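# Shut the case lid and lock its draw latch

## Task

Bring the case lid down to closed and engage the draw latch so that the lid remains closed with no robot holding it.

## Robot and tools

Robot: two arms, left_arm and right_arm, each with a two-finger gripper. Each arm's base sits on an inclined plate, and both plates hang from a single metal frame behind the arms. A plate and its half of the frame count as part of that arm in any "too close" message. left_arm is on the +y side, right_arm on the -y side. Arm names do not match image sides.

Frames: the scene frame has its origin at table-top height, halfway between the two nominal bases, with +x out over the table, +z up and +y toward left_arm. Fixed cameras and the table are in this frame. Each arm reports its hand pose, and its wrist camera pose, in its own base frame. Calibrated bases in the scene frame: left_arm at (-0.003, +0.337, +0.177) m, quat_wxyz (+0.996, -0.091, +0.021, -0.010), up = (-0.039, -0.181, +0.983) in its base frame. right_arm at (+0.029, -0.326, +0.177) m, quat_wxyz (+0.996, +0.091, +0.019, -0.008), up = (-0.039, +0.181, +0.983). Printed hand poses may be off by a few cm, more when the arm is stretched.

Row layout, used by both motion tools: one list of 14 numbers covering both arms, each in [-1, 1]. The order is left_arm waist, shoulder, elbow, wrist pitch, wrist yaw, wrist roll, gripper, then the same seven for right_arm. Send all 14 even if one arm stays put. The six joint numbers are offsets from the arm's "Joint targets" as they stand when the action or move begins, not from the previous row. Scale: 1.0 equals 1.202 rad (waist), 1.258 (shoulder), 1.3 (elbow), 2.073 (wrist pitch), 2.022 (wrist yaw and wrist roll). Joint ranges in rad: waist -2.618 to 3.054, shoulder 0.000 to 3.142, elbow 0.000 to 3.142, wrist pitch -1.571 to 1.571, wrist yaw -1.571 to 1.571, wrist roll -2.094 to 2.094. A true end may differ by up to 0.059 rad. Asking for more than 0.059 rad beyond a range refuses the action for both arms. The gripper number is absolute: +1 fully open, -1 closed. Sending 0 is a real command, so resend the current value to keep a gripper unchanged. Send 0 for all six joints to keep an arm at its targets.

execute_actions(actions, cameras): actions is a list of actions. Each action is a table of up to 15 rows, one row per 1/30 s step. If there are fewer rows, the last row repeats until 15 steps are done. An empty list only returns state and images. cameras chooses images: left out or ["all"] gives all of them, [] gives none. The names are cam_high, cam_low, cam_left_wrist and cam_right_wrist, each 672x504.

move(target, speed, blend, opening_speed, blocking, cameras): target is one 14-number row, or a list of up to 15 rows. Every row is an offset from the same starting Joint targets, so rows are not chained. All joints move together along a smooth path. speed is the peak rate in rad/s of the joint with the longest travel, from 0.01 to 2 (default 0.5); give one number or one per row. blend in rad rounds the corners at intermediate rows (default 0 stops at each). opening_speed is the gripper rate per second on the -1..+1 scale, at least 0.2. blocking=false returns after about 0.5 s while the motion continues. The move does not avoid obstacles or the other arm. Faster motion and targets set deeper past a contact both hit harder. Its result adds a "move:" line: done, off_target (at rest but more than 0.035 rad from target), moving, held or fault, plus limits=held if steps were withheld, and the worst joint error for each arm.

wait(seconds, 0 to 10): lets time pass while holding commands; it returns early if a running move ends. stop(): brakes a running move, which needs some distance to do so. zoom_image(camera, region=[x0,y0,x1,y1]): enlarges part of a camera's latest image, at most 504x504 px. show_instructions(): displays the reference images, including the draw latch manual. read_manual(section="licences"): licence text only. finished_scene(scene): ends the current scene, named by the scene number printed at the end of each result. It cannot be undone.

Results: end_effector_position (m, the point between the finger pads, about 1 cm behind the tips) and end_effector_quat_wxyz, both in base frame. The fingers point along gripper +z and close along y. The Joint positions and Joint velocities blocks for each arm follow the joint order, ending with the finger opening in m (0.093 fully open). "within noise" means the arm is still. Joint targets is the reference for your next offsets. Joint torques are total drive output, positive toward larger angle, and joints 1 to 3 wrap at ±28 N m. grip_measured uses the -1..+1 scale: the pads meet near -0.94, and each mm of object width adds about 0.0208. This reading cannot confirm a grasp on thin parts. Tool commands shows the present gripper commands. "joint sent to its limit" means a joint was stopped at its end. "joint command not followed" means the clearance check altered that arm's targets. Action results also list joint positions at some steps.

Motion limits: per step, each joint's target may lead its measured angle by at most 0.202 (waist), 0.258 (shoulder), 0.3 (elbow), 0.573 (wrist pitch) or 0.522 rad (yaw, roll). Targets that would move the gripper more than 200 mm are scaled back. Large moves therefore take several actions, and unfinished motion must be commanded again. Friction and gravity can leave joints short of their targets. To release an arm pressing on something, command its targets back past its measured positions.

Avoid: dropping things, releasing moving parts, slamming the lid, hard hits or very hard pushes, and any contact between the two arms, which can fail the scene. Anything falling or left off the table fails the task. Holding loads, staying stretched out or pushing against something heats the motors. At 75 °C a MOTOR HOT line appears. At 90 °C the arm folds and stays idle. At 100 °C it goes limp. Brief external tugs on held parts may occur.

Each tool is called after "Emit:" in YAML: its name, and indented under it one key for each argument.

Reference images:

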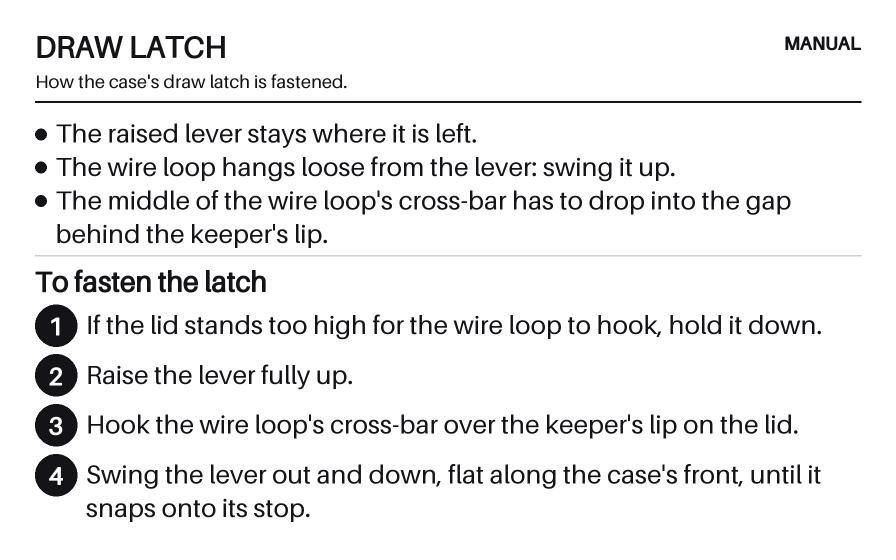

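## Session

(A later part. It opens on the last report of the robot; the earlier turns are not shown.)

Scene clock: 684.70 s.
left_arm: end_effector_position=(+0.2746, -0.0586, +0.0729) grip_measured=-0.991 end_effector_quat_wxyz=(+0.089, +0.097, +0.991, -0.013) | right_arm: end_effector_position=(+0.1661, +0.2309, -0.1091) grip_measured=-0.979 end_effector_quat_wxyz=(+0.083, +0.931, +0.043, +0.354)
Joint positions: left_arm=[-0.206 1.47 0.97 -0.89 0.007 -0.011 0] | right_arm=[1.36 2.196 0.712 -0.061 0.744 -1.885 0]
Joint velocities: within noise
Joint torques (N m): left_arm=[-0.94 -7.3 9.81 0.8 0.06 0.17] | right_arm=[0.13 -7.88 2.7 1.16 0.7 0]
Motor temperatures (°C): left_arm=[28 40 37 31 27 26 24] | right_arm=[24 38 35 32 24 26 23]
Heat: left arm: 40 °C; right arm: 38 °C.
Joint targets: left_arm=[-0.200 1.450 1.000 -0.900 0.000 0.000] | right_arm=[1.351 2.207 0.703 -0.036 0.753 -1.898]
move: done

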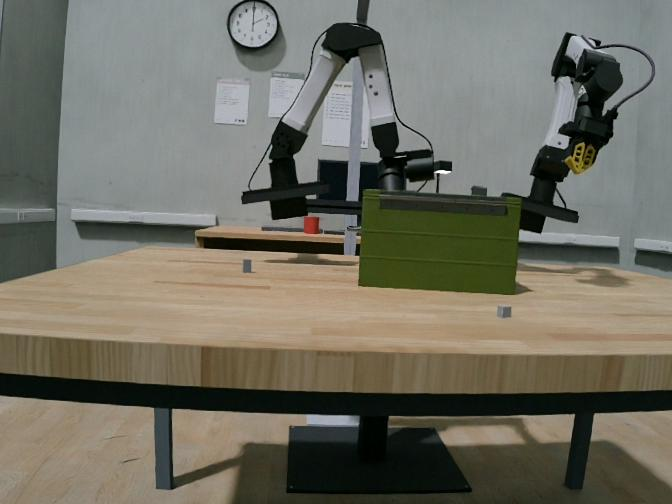

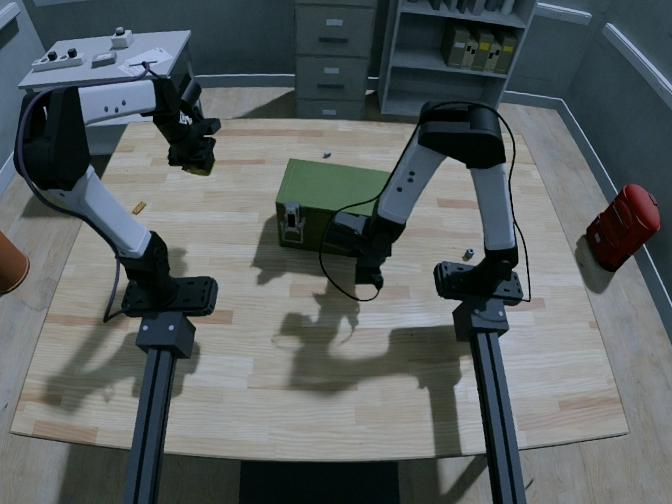

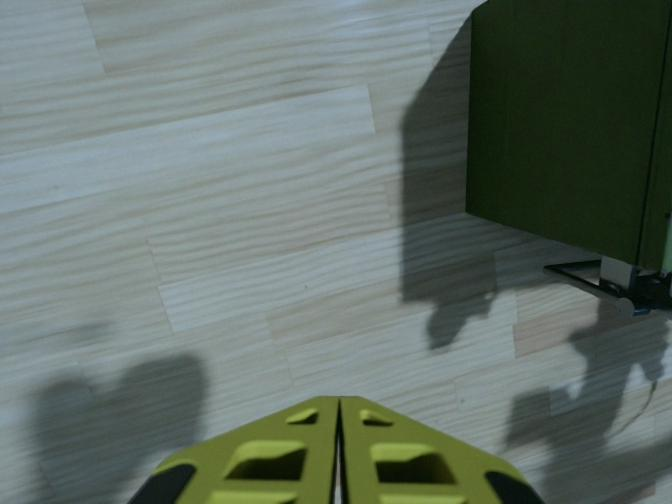

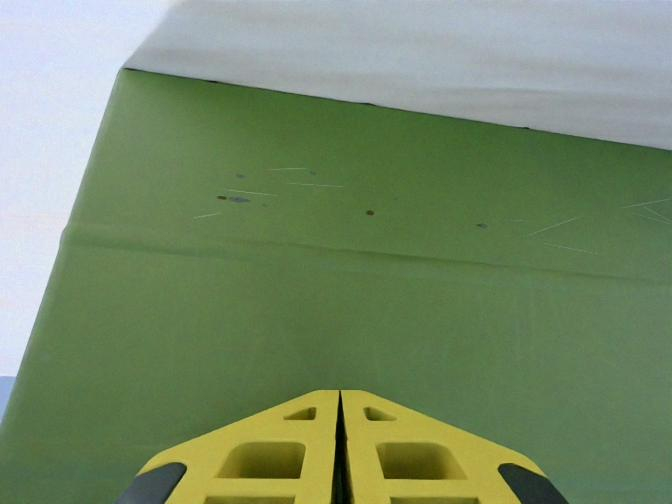

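Emit:
move:
  target: [0,0,0,0,0,0,-1,-0.1161,0.0028,0.0129,0.055,-0.0096,-0.03,-1]
  speed: 0.1
  cameras: ["cam_low","cam_right_wrist"]

Scene clock: 690.53 s.
left_arm: end_effector_position=(+0.2746, -0.0586, +0.0729) grip_measured=-0.991 end_effector_quat_wxyz=(+0.089, +0.097, +0.991, -0.013) | right_arm: end_effector_position=(+0.1969, +0.2254, -0.1100) grip_measured=-0.979 end_effector_quat_wxyz=(+0.075, +0.934, -0.001, +0.350)
Joint positions: left_arm=[-0.206 1.47 0.97 -0.89 0.007 -0.011 0] | right_arm=[1.235 2.196 0.712 0.025 0.725 -1.946 0]
Joint velocities: within noise
Joint torques (N m): left_arm=[-1.01 -7.27 9.88 0.81 0.05 0.16] | right_arm=[-0.83 -7.69 4.05 1.67 0.66 -0.09]
Motor temperatures (°C): left_arm=[28 40 37 31 27 26 24] | right_arm=[24 38 35 31 24 26 23]
Heat: left arm: 40 °C; right arm: 38 °C.
Joint targets: left_arm=[-0.200 1.450 1.000 -0.900 0.000 0.000] | right_arm=[1.212 2.210 0.720 0.078 0.734 -1.959]
move: off_target (right_arm); right_arm: the wrist pitch is farthest, 0.053 rad from its target
Images, in order (width x height): cam_low 672x504, cam_right_wrist 672x504.

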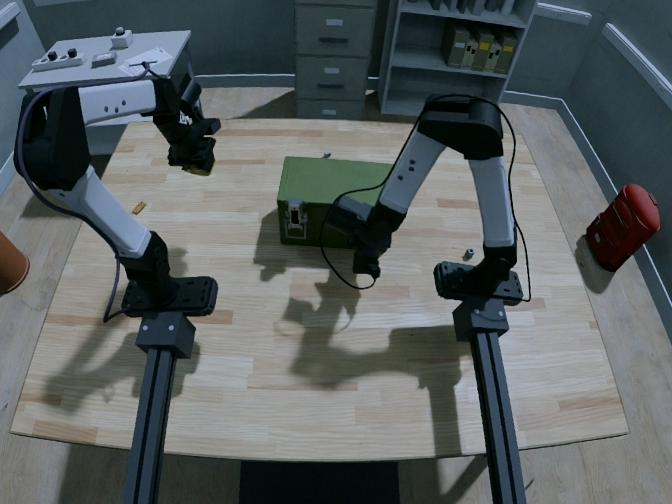

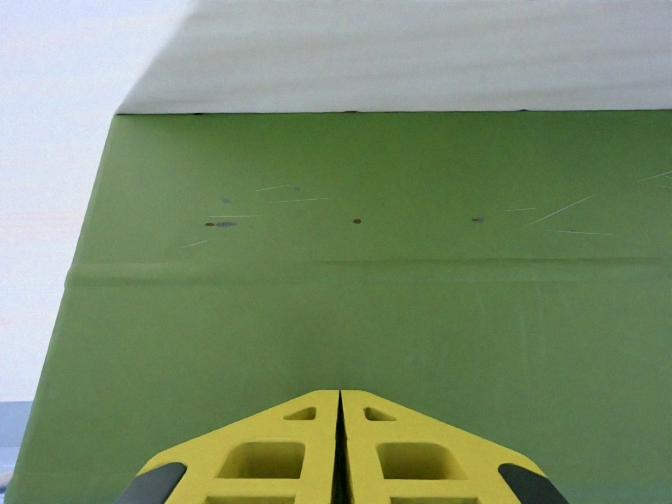

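Emit:
move:
  target: [0,0,0,0,0,0,-1,-0.1539,0.0146,0.04,0.0604,-0.019,-0.05,-1]
  speed: 0.1
  cameras: ["cam_low","cam_right_wrist"]

Scene clock: 696.20 s.
left_arm: end_effector_position=(+0.2746, -0.0586, +0.0729) grip_measured=-0.991 end_effector_quat_wxyz=(+0.089, +0.097, +0.991, -0.013) | right_arm: end_effector_position=(+0.2496, +0.2165, -0.1081) grip_measured=-0.979 end_effector_quat_wxyz=(+0.060, +0.931, -0.063, +0.355)
Joint positions: left_arm=[-0.206 1.47 0.97 -0.89 0.007 -0.011 0] | right_arm=[1.049 2.207 0.739 0.149 0.7 -2.049 0]
Joint velocities: within noise
Joint torques (N m): left_arm=[-1.01 -7.28 9.81 0.8 0.06 0.15] | right_arm=[-0.46 -7.42 6.12 1.94 0.47 -0.02]
Motor temperatures (°C): left_arm=[28 41 38 31 27 26 24] | right_arm=[24 37 35 32 24 26 23]
Heat: left arm: 41 °C; right arm: 37 °C.
Joint targets: left_arm=[-0.200 1.450 1.000 -0.900 0.000 0.000] | right_arm=[1.026 2.229 0.772 0.203 0.695 -2.059]
move: off_target (right_arm); right_arm: the wrist pitch is farthest, 0.054 rad from its target
Images, in order (width x height): cam_low 672x504, cam_right_wrist 672x504.

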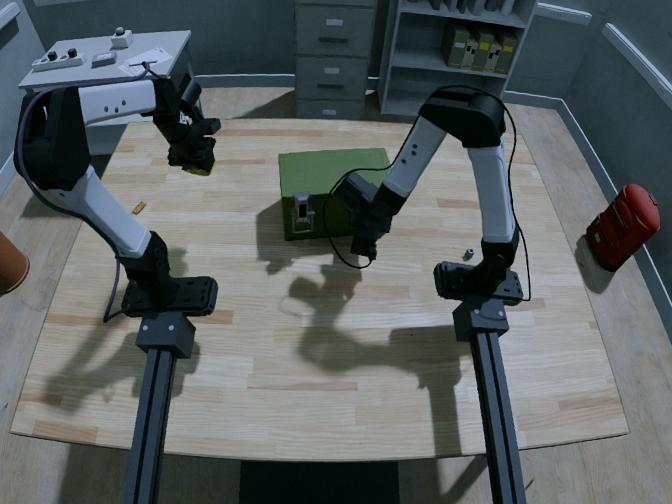

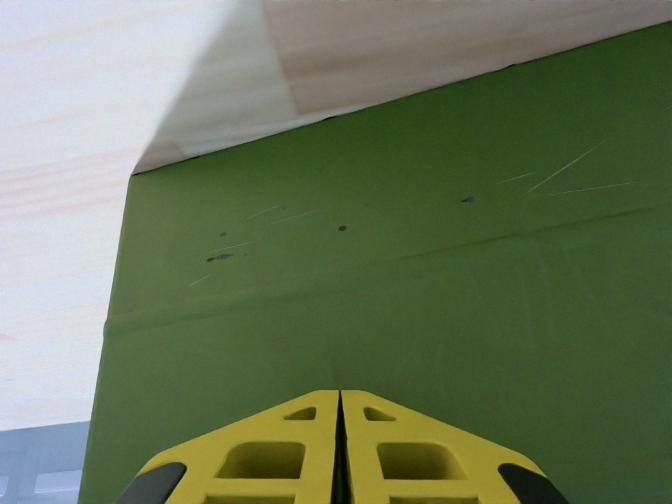

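Emit:
move:
  target:
    - [0,0,0,0,0,0,-1,0.1,0,0,-0.05,0,0,-1]
    - [-0.5824,0.0954,-0.0577,0.0338,-0.2043,-0.3363,-1,0.0616,-0.5795,0.0215,-0.3874,-0.1953,0.969,-1]
  speed: [0.4,1.2]
  cameras: []

Emit:
move:
  target: [-0.4694,0.3831,0.2602,-0.1278,-0.2091,-0.5352,-1,0,0,0,0,0,0,-1]
  speed: 0.7

Scene clock: 708.97 s.
left_arm: end_effector_position=(+0.2219, -0.1707, +0.0546) grip_measured=-0.991 end_effector_quat_wxyz=(+0.173, +0.101, +0.974, +0.110) | right_arm: end_effector_position=(+0.1729, +0.2305, +0.0294) grip_measured=-0.980 end_effector_quat_wxyz=(+0.181, -0.546, +0.815, -0.078)
Joint positions: left_arm=[-0.894 1.56 0.934 -0.852 -0.402 -0.669 0] | right_arm=[1.108 1.513 0.774 -0.586 0.313 -0.112 0]
Joint velocities: within noise
Joint torques (N m): left_arm=[-1.92 -4.36 6.13 1.22 -0.27 -0.1] | right_arm=[0.29 -7.06 8.36 1.32 0.22 0.21]
Motor temperatures (°C): left_arm=[28 40 38 31 27 26 24] | right_arm=[24 37 36 33 24 26 23]
Heat: left arm: 40 °C; right arm: 37 °C.
Joint targets: left_arm=[-0.900 1.570 0.925 -0.830 -0.413 -0.680] | right_arm=[1.101 1.500 0.800 -0.600 0.300 -0.100]
move: done
No camera images: "cameras" was empty.

Scene clock: 711.37 s.
left_arm: end_effector_position=(+0.1544, -0.2782, +0.0334) grip_measured=-0.991 end_effector_quat_wxyz=(+0.400, -0.067, +0.905, +0.131) | right_arm: end_effector_position=(+0.1728, +0.2303, +0.0293) grip_measured=-0.980 end_effector_quat_wxyz=(+0.180, -0.545, +0.815, -0.078)
Joint positions: left_arm=[-1.463 2.042 1.231 -1.077 -0.823 -1.75 0] | right_arm=[1.108 1.513 0.774 -0.587 0.312 -0.11 0]
Joint velocities: within noise
Joint torques (N m): left_arm=[-1.22 -7.42 9.25 -0.05 -0.56 -0.09] | right_arm=[0.29 -7.06 8.36 1.31 0.19 0.19]
Motor temperatures (°C): left_arm=[28 40 39 31 27 26 24] | right_arm=[24 37 36 32 24 26 23]
Heat: left arm: 40 °C; right arm: 37 °C.
Joint targets: left_arm=[-1.464 2.052 1.263 -1.095 -0.836 -1.762] | right_arm=[1.101 1.500 0.800 -0.600 0.300 -0.100]
move: done

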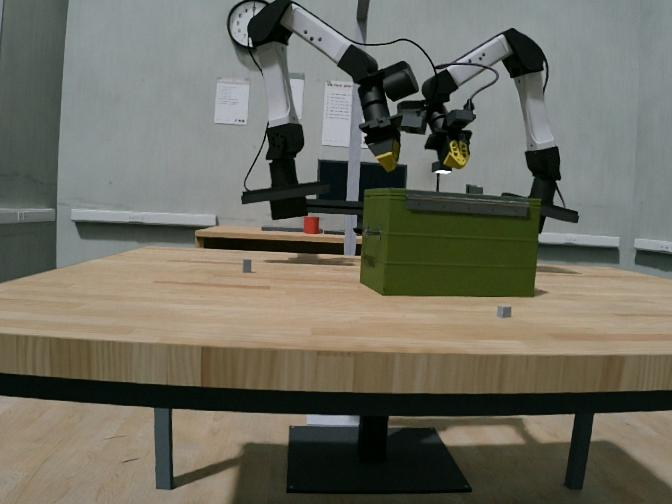

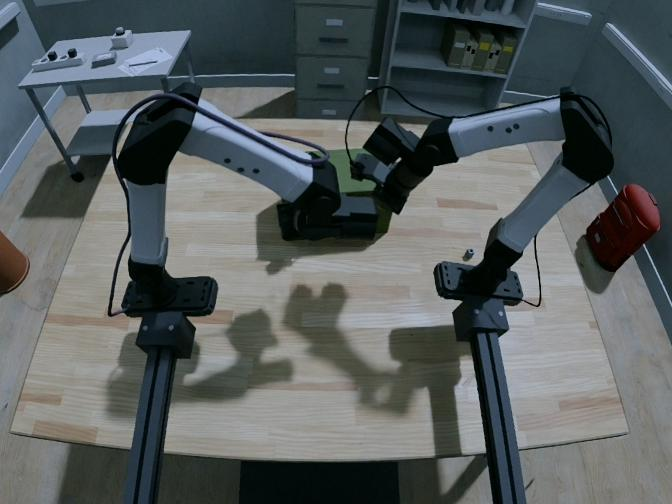

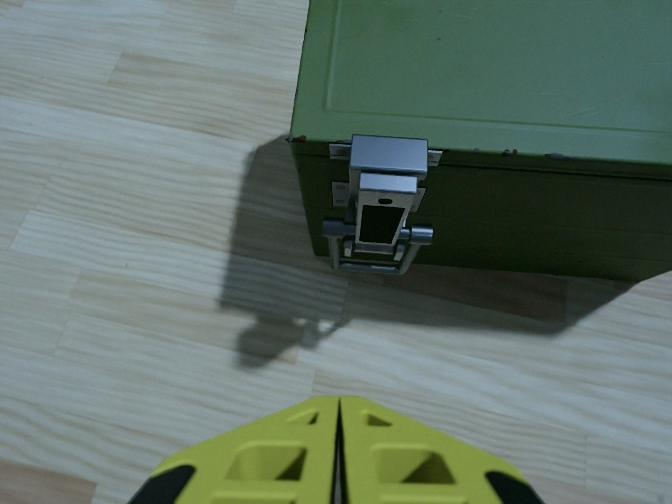

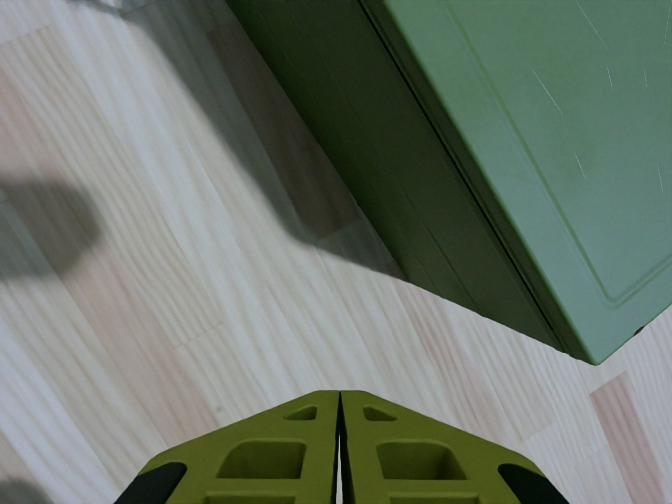

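Emit:
zoom_image:
  camera: "cam_left_wrist"
  region: [290, 120, 460, 290]

Scaled by 2.965 from the camera's 672x504 image, which has a finer 960x720 frame.

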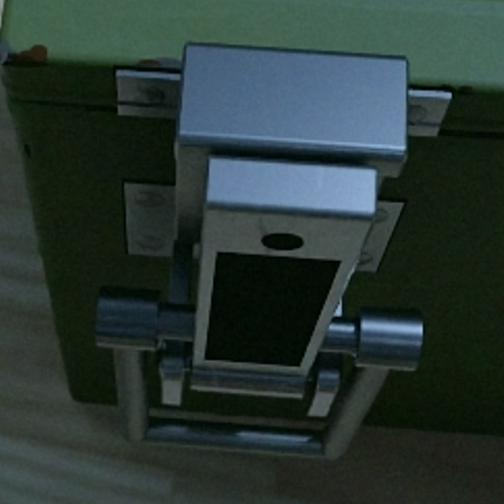

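Emit:
move:
  target:
    - [0,0,0,0,0,0,0.4,-0.2504,0,0.1154,0.0965,-0.2967,-0.2473,-1]
    - [0,0,0,0,0,0,0.4,-0.422,0.3927,0.1105,0.2725,-0.516,-0.4095,-1]
    - [0,0,0,0,0,0,0.4,-0.4389,0.4881,0.0866,0.3373,-0.5206,-0.413,-1]
  speed: [0.8,0.8,0.1]
  blend: [0.05,0.02,0]

Emit:
zoom_image:
  camera: "cam_right_wrist"
  region: [60, 60, 340, 400]

Scene clock: 741.53 s.
left_arm: end_effector_position=(+0.1544, -0.2780, +0.0336) grip_measured=+0.398 end_effector_quat_wxyz=(+0.400, -0.067, +0.905, +0.131) | right_arm: end_effector_position=(+0.2672, +0.3170, -0.0260) grip_measured=-0.979 end_effector_quat_wxyz=(-0.291, +0.681, -0.589, -0.324)
Joint positions: left_arm=[-1.463 2.042 1.231 -1.079 -0.824 -1.752 0.064] | right_arm=[0.58 2.085 0.929 0.091 -0.783 -0.924 0]
Joint velocities: within noise
Joint torques (N m): left_arm=[-1.17 -7.39 9.21 -0.05 -0.54 -0.1] | right_arm=[1.32 -7.82 3.64 1.8 -0.03 -0.03]
Motor temperatures (°C): left_arm=[27 40 40 29 27 26 24] | right_arm=[24 36 39 32 24 26 23]
Heat: left arm: 40 °C; right arm: 39 °C.
Joint targets: left_arm=[-1.464 2.052 1.263 -1.095 -0.836 -1.762] | right_arm=[0.573 2.114 0.912 0.099 -0.753 -0.935]
move: done; blend cut to 0 rad at target 1

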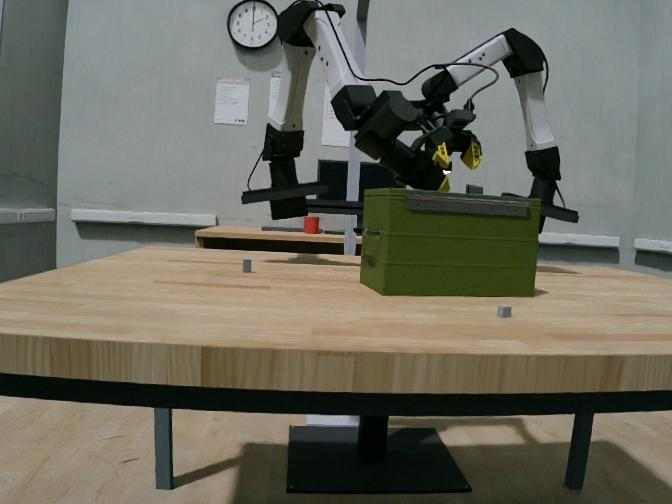

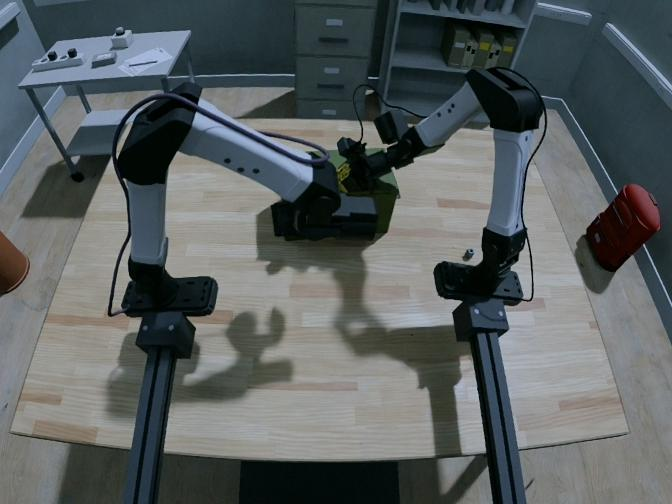

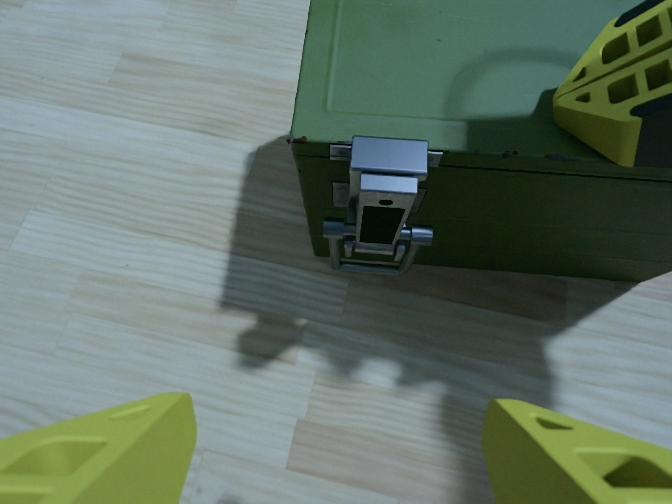

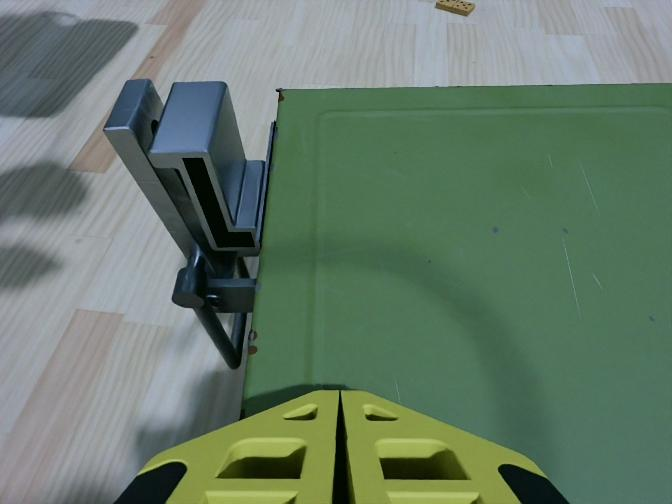

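Scaled by 1.482 from the camera's 672x504 image, which has a finer 960x720 frame.

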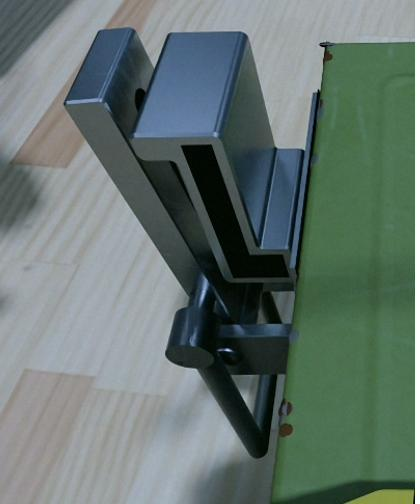

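Emit:
move:
  target: [0,0,0,0,0,0.98,0.4,0,0.0636,0,0.0386,0,0,-1]
  speed: 1.0
  cameras: []

Emit:
move:
  target: [0.1447,0.2205,-0.2327,0.4212,-0.0143,0.769,0.4,0,0,0,0,0,0,-1]
  speed: 0.7

Scene clock: 758.00 s.
left_arm: end_effector_position=(+0.1545, -0.2778, +0.0338) grip_measured=+0.399 end_effector_quat_wxyz=(+0.114, +0.714, +0.559, +0.406) | right_arm: end_effector_position=(+0.2696, +0.3246, -0.0295) grip_measured=-0.979 end_effector_quat_wxyz=(-0.316, +0.679, -0.564, -0.348)
Joint positions: left_arm=[-1.463 2.042 1.231 -1.08 -0.825 0.208 0.064] | right_arm=[0.572 2.142 0.929 0.199 -0.854 -0.924 0]
Joint velocities: within noise
Joint torques (N m): left_arm=[-1.21 -7.49 9.32 0.05 -0.49 0.1] | right_arm=[1.96 -5.7 3.44 1.48 0.76 -0.02]
Motor temperatures (°C): left_arm=[27 40 40 29 28 26 24] | right_arm=[24 37 38 32 24 26 23]
Heat: left arm: 40 °C; right arm: 38 °C.
Joint targets: left_arm=[-1.464 2.052 1.263 -1.095 -0.836 0.219] | right_arm=[0.573 2.194 0.912 0.180 -0.753 -0.935]
move: off_target (right_arm); right_arm: the wrist yaw is farthest, 0.101 rad from its target
No camera images: "cameras" was empty.

Scene clock: 761.07 s.
left_arm: end_effector_position=(+0.2057, -0.2612, -0.1036) grip_measured=+0.399 end_effector_quat_wxyz=(-0.106, +0.910, +0.033, +0.401) | right_arm: end_effector_position=(+0.2696, +0.3246, -0.0295) grip_measured=-0.979 end_effector_quat_wxyz=(-0.316, +0.679, -0.564, -0.348)
Joint positions: left_arm=[-1.296 2.319 0.968 -0.242 -0.854 1.762 0.064] | right_arm=[0.572 2.142 0.929 0.199 -0.854 -0.924 0]
Joint velocities: within noise
Joint torques (N m): left_arm=[-0.88 -8.36 3.89 0.95 -0.45 0.16] | right_arm=[1.96 -5.7 3.44 1.48 0.76 -0.02]
Motor temperatures (°C): left_arm=[27 40 40 29 28 26 24] | right_arm=[24 37 38 32 24 26 23]
Heat: left arm: 40 °C; right arm: 38 °C.
Joint targets: left_arm=[-1.290 2.329 0.961 -0.222 -0.865 1.774] | right_arm=[0.573 2.194 0.912 0.180 -0.753 -0.935]
move: off_target (right_arm); right_arm: the wrist yaw is farthest, 0.101 rad from its target

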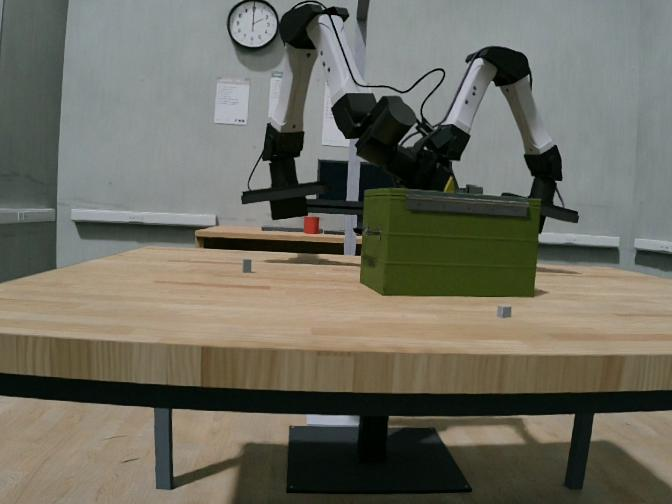

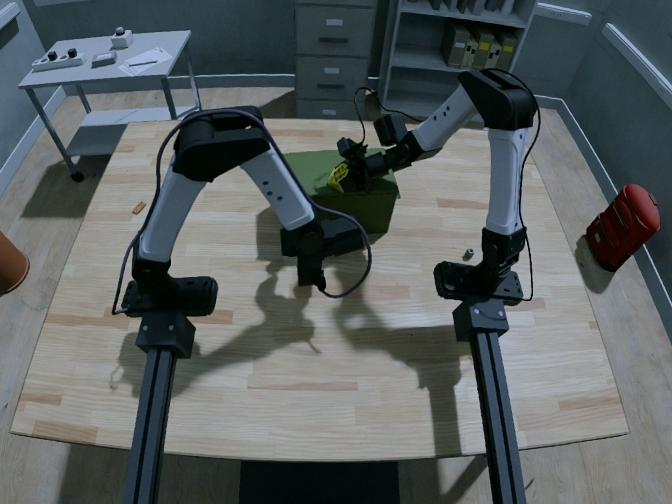

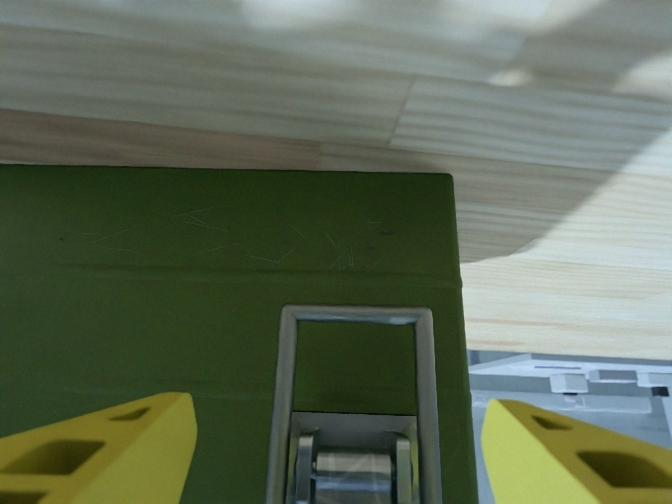

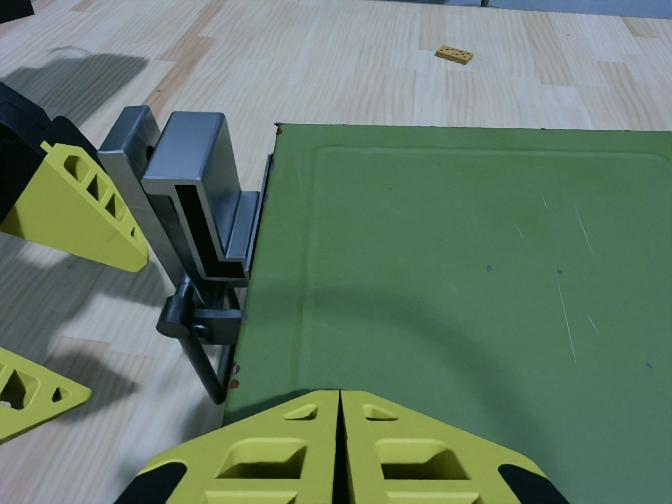

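Emit:
move:
  target: [0.0836,0.0469,-0.0331,0.1037,-0.0035,0.0786,0.4,0,0,0,0,0,0,-1]
  speed: 0.15
  cameras: ["cam_left_wrist","cam_right_wrist"]

Scene clock: 774.73 s.
left_arm: end_effector_position=(+0.2349, -0.2473, -0.1224) grip_measured=+0.399 end_effector_quat_wxyz=(-0.109, +0.907, +0.031, +0.405) | right_arm: end_effector_position=(+0.2696, +0.3246, -0.0295) grip_measured=-0.979 end_effector_quat_wxyz=(-0.316, +0.679, -0.564, -0.348)
Joint positions: left_arm=[-1.195 2.376 0.926 -0.029 -0.861 1.921 0.064] | right_arm=[0.572 2.142 0.929 0.199 -0.854 -0.924 0]
Joint velocities: within noise
Joint torques (N m): left_arm=[-1.01 -8.31 3.43 1.17 -0.44 0.14] | right_arm=[1.98 -5.7 3.44 1.48 0.76 -0.02]
Motor temperatures (°C): left_arm=[27 42 38 29 27 26 23] | right_arm=[24 36 37 32 24 26 23]
Heat: left arm: 42 °C; right arm: 37 °C.
Joint targets: left_arm=[-1.189 2.388 0.918 -0.007 -0.872 1.933] | right_arm=[0.573 2.194 0.912 0.180 -0.753 -0.935]
move: off_target (right_arm); right_arm: the wrist yaw is farthest, 0.101 rad from its target
Images, in order (width x height): cam_left_wrist 672x504, cam_right_wrist 672x504.

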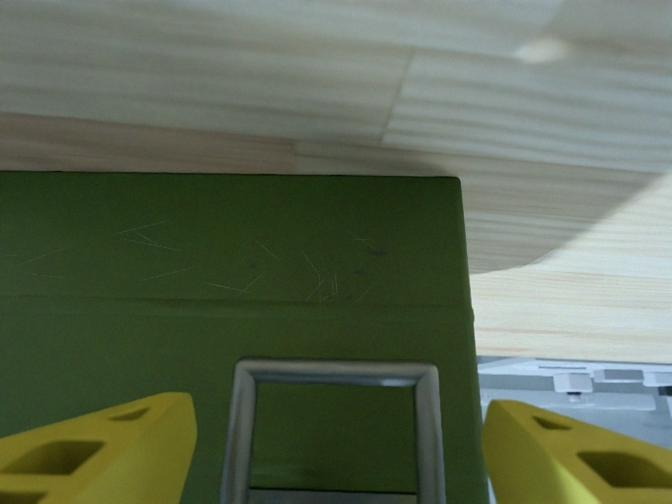

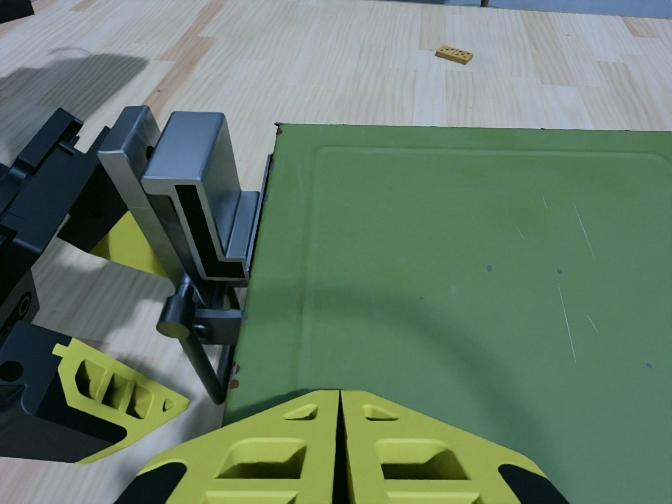

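Emit:
move:
  target: [0.0161,0.0256,0.0025,0.0247,0.001,0.0146,0.4,0,0,0,0,0,0,-1]
  speed: 0.1
  cameras: ["cam_left_wrist","cam_right_wrist"]

Scene clock: 782.37 s.
left_arm: end_effector_position=(+0.2402, -0.2442, -0.1310) grip_measured=+0.399 end_effector_quat_wxyz=(-0.111, +0.907, +0.030, +0.405) | right_arm: end_effector_position=(+0.2696, +0.3246, -0.0295) grip_measured=-0.979 end_effector_quat_wxyz=(-0.316, +0.679, -0.564, -0.348)
Joint positions: left_arm=[-1.176 2.408 0.926 0.022 -0.862 1.951 0.064] | right_arm=[0.572 2.142 0.929 0.199 -0.854 -0.924 0]
Joint velocities: within noise
Joint torques (N m): left_arm=[-1.01 -8.38 3.55 1.19 -0.42 0.14] | right_arm=[1.96 -5.7 3.44 1.48 0.76 -0.02]
Motor temperatures (°C): left_arm=[27 42 37 29 27 26 23] | right_arm=[24 36 37 32 24 26 23]
Heat: left arm: 42 °C; right arm: 37 °C.
Joint targets: left_arm=[-1.170 2.421 0.921 0.045 -0.870 1.963] | right_arm=[0.573 2.194 0.912 0.180 -0.753 -0.935]
move: off_target (right_arm); right_arm: the wrist yaw is farthest, 0.101 rad from its target
Images, in order (width x height): cam_left_wrist 672x504, cam_right_wrist 672x504.

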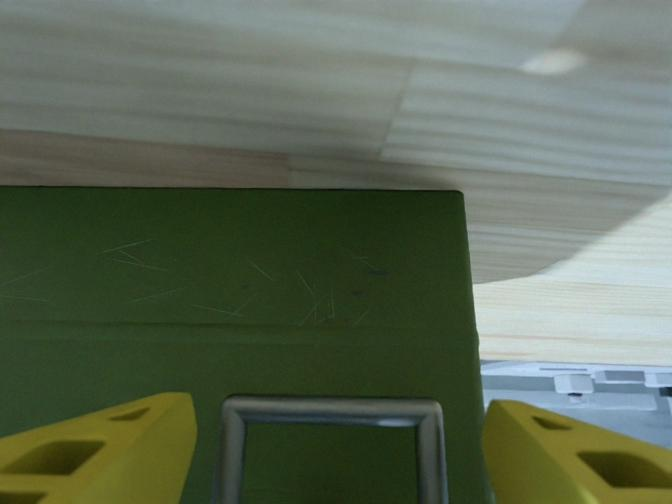

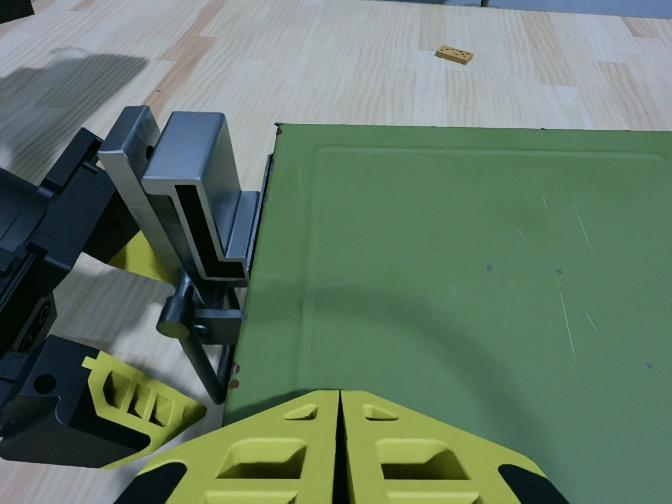

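Emit:
move:
  target:
    - [0.006,0.009,0,0.009,0,0.004,0.4,0,0,0,0,0,0,-1]
    - [0.006,0.009,0,0.009,0,0.004,0.06,0,0,0,0,0,0,-1]
  speed: 0.1
  opening_speed: 0.4
  cameras: ["cam_left_wrist","cam_right_wrist"]

Scene clock: 787.30 s.
left_arm: end_effector_position=(+0.2427, -0.2450, -0.1339) grip_measured=+0.069 end_effector_quat_wxyz=(-0.107, +0.907, +0.032, +0.406) | right_arm: end_effector_position=(+0.2696, +0.3246, -0.0295) grip_measured=-0.979 end_effector_quat_wxyz=(-0.316, +0.679, -0.564, -0.348)
Joint positions: left_arm=[-1.169 2.419 0.926 0.051 -0.86 1.961 0.049] | right_arm=[0.572 2.142 0.929 0.199 -0.854 -0.924 0]
Joint velocities: within noise
Joint torques (N m): left_arm=[-0.99 -8.44 3.48 1.12 -0.43 0.12] | right_arm=[1.96 -5.71 3.44 1.48 0.76 -0.02]
Motor temperatures (°C): left_arm=[27 43 37 30 27 26 23] | right_arm=[24 36 36 32 24 26 23]
Heat: left arm: 43 °C; right arm: 36 °C.
Joint targets: left_arm=[-1.163 2.432 0.921 0.063 -0.870 1.971] | right_arm=[0.573 2.194 0.912 0.180 -0.753 -0.935]
move: off_target (right_arm); right_arm: the wrist yaw is farthest, 0.101 rad from its target
Images, in order (width x height): cam_left_wrist 672x504, cam_right_wrist 672x504.

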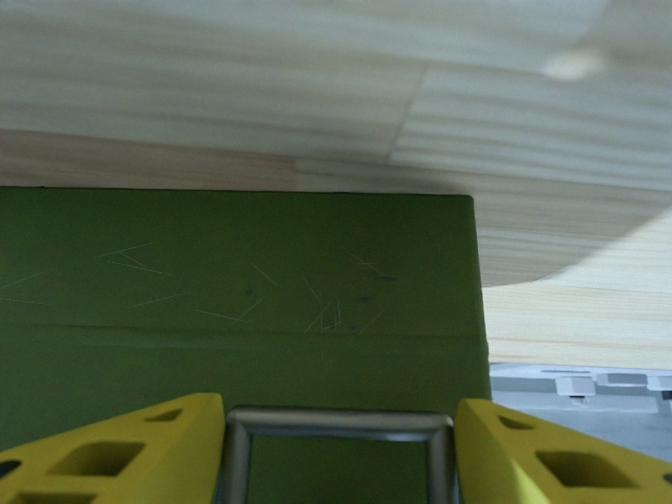

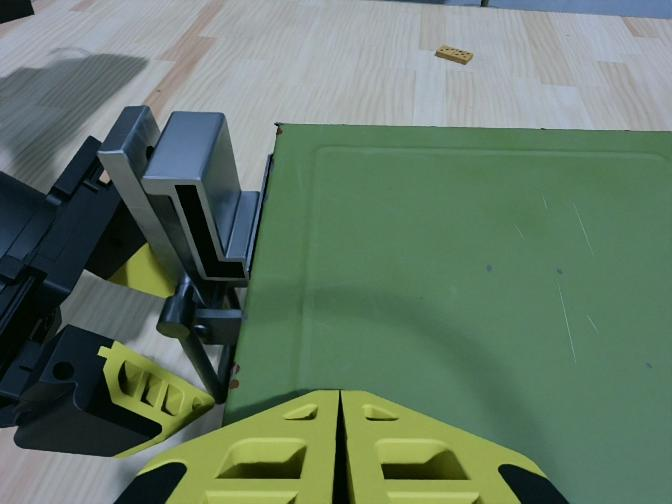

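Emit:
move:
  target:
    - [0,0,0,0,0,0,0.02,0,0,0,0,0,0,-1]
    - [-0.0865,-0.0238,0.0123,-0.0815,-0.0025,-0.0786,0.02,0,0,0,0,0,0,-1]
  speed: 0.12
  cameras: ["cam_left_wrist","cam_right_wrist"]

Scene clock: 834.37 s.
left_arm: end_effector_position=(+0.2180, -0.2483, -0.1310) grip_measured=+0.032 end_effector_quat_wxyz=(-0.108, +0.902, +0.033, +0.417) | right_arm: end_effector_position=(+0.2697, +0.3249, -0.0295) grip_measured=-0.979 end_effector_quat_wxyz=(-0.317, +0.679, -0.563, -0.349)
Joint positions: left_arm=[-1.258 2.419 0.931 -0.053 -0.891 1.824 0.047] | right_arm=[0.572 2.143 0.929 0.203 -0.856 -0.924 0]
Joint velocities: within noise
Joint torques (N m): left_arm=[-2.15 -11.03 4.49 0.18 -0.2 -0.1] | right_arm=[1.96 -5.86 3.44 1.44 0.78 -0.02]
Motor temperatures (°C): left_arm=[27 46 35 30 27 26 24] | right_arm=[24 35 35 32 24 26 23]
Heat: left arm: 46 °C; right arm: 35 °C.
Joint targets: left_arm=[-1.267 2.402 0.937 -0.106 -0.875 1.812] | right_arm=[0.573 2.194 0.912 0.179 -0.753 -0.935]
move: off_target (left_arm, right_arm); left_arm: the wrist pitch is farthest, 0.053 rad from its target; right_arm: the wrist yaw is farthest, 0.103 rad from its target
Images, in order (width x height): cam_left_wrist 672x504, cam_right_wrist 672x504.

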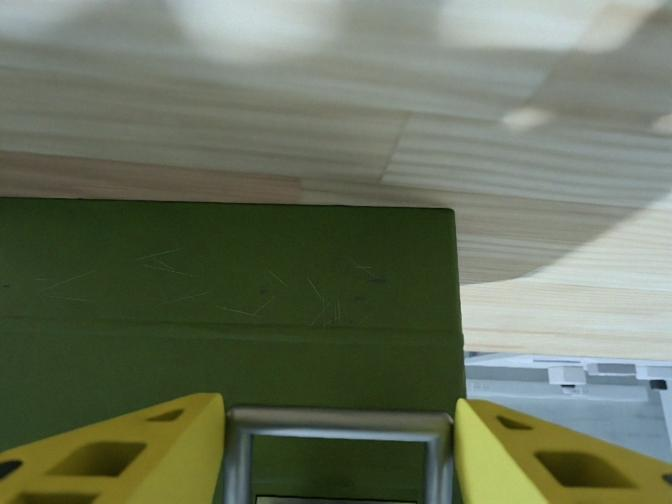

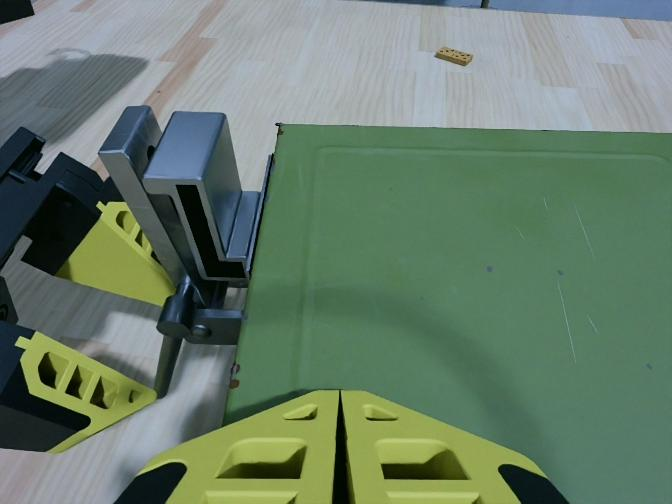

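Emit:
move:
  target: [-0.0641,-0.0588,0.0154,-0.0888,0.0017,-0.0584,0.02,0,0,0,0,0,0,-1]
  speed: 0.12
  cameras: ["cam_left_wrist","cam_right_wrist"]

Scene clock: 841.87 s.
left_arm: end_effector_position=(+0.1937, -0.2540, -0.1154) grip_measured=+0.031 end_effector_quat_wxyz=(-0.109, +0.903, +0.031, +0.414) | right_arm: end_effector_position=(+0.2697, +0.3249, -0.0295) grip_measured=-0.979 end_effector_quat_wxyz=(-0.317, +0.679, -0.563, -0.349)
Joint positions: left_arm=[-1.338 2.366 0.948 -0.226 -0.882 1.7 0.047] | right_arm=[0.572 2.143 0.929 0.203 -0.856 -0.924 0]
Joint velocities: within noise
Joint torques (N m): left_arm=[-1.76 -12.74 5.03 -0.13 -0.27 -0.05] | right_arm=[1.98 -5.86 3.44 1.44 0.78 -0.02]
Motor temperatures (°C): left_arm=[27 48 34 29 27 26 24] | right_arm=[24 35 35 31 24 26 23]
Heat: left arm: 48 °C; right arm: 35 °C.
Joint targets: left_arm=[-1.344 2.328 0.957 -0.290 -0.871 1.694] | right_arm=[0.573 2.194 0.912 0.179 -0.753 -0.935]
move: off_target (left_arm, right_arm); left_arm: the wrist pitch is farthest, 0.064 rad from its target; right_arm: the wrist yaw is farthest, 0.103 rad from its target
Images, in order (width x height): cam_left_wrist 672x504, cam_right_wrist 672x504.

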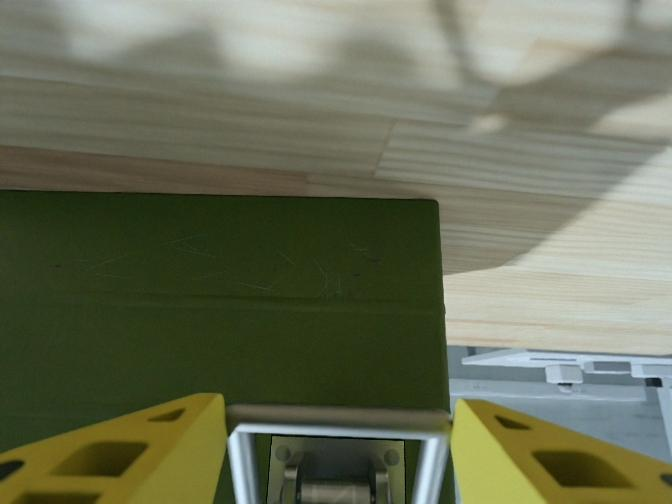

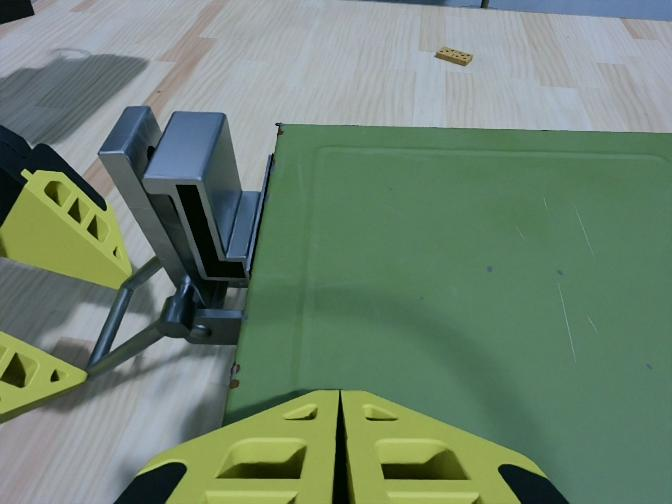

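Emit:
move:
  target: [-0.0266,-0.085,0.0208,-0.0738,0.0017,-0.0242,0.02,0,0,0,0,0,0,-1]
  speed: 0.12
  cameras: ["cam_left_wrist","cam_right_wrist"]

Scene clock: 847.60 s.
left_arm: end_effector_position=(+0.1830, -0.2502, -0.0839) grip_measured=+0.022 end_effector_quat_wxyz=(-0.133, +0.904, +0.019, +0.407) | right_arm: end_effector_position=(+0.2698, +0.3249, -0.0294) grip_measured=-0.979 end_effector_quat_wxyz=(-0.317, +0.679, -0.563, -0.349)
Joint positions: left_arm=[-1.369 2.265 0.96 -0.427 -0.874 1.656 0.046] | right_arm=[0.572 2.143 0.929 0.203 -0.856 -0.924 0]
Joint velocities: within noise
Joint torques (N m): left_arm=[-1.8 -12.79 6.95 0.25 -0.31 -0.09] | right_arm=[1.98 -5.85 3.44 1.44 0.78 -0.02]
Motor temperatures (°C): left_arm=[27 48 34 29 27 26 24] | right_arm=[24 34 35 31 24 26 23]
Heat: left arm: 48 °C; right arm: 35 °C.
Joint targets: left_arm=[-1.376 2.221 0.984 -0.443 -0.868 1.645] | right_arm=[0.573 2.194 0.912 0.180 -0.753 -0.935]
move: off_target (left_arm, right_arm); left_arm: the shoulder is farthest, 0.044 rad from its target; right_arm: the wrist yaw is farthest, 0.103 rad from its target
Images, in order (width x height): cam_left_wrist 672x504, cam_right_wrist 672x504.

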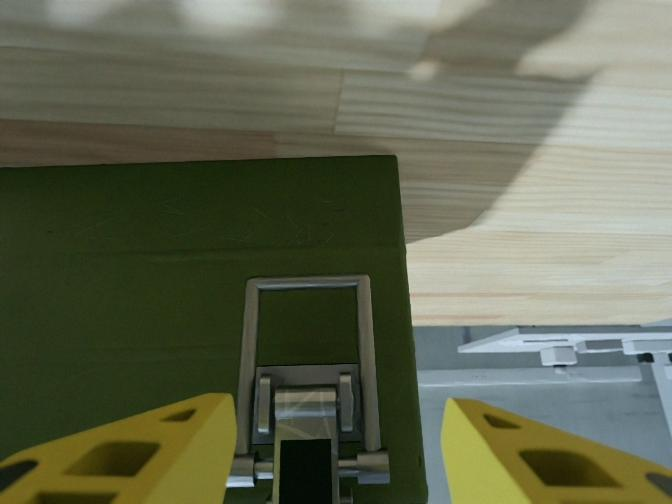

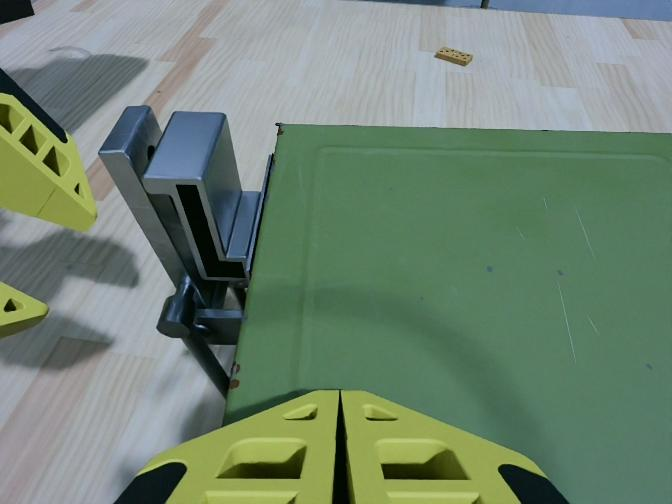

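Emit:
move:
  target:
    - [0,0,0,0,0,0,0.4,0,0,0,0,0,0,-1]
    - [0.1131,0.1089,-0.0338,0.1582,0,0.1029,0.4,0,0,0,0,0,0,-1]
    - [0.183,0.1773,-0.0485,0.2528,-0.001,0.1652,0.4,0,0,0,0,0,0,-1]
  speed: [0.2,0.4,0.12]
  cameras: ["cam_left_wrist","cam_right_wrist"]

Scene clock: 865.50 s.
left_arm: end_effector_position=(+0.2455, -0.2421, -0.1355) grip_measured=+0.398 end_effector_quat_wxyz=(-0.112, +0.904, +0.033, +0.410) | right_arm: end_effector_position=(+0.2698, +0.3249, -0.0294) grip_measured=-0.979 end_effector_quat_wxyz=(-0.317, +0.679, -0.563, -0.349)
Joint positions: left_arm=[-1.162 2.431 0.929 0.059 -0.872 1.967 0.064] | right_arm=[0.572 2.143 0.929 0.203 -0.856 -0.924 0]
Joint velocities: within noise
Joint torques (N m): left_arm=[-1.05 -8.54 3.12 1.22 -0.32 0.15] | right_arm=[1.98 -5.86 3.44 1.44 0.78 -0.02]
Motor temperatures (°C): left_arm=[27 48 35 29 27 26 24] | right_arm=[24 34 35 31 24 26 23]
Heat: left arm: 48 °C; right arm: 35 °C.
Joint targets: left_arm=[-1.156 2.444 0.921 0.081 -0.870 1.979] | right_arm=[0.573 2.194 0.912 0.179 -0.753 -0.935]
move: off_target (right_arm); right_arm: the wrist yaw is farthest, 0.103 rad from its target
Images, in order (width x height): cam_left_wrist 672x504, cam_right_wrist 672x504.

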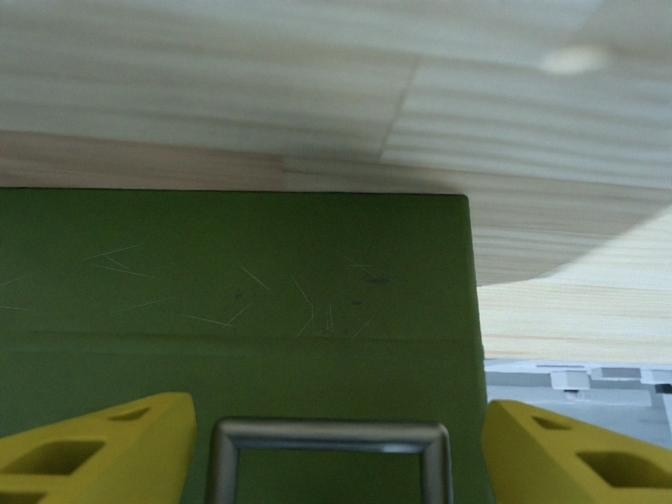

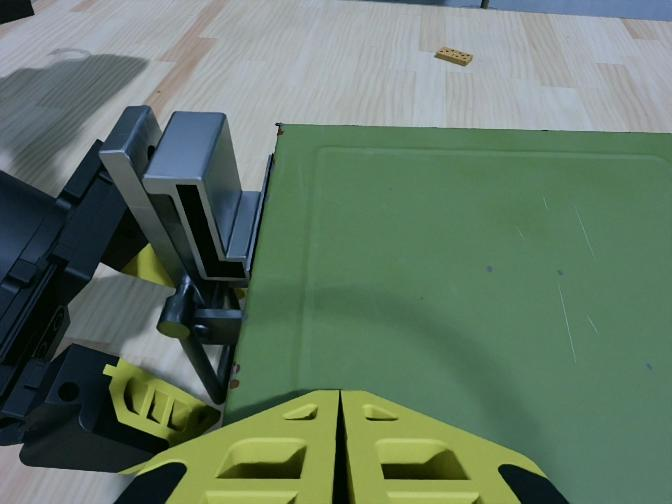

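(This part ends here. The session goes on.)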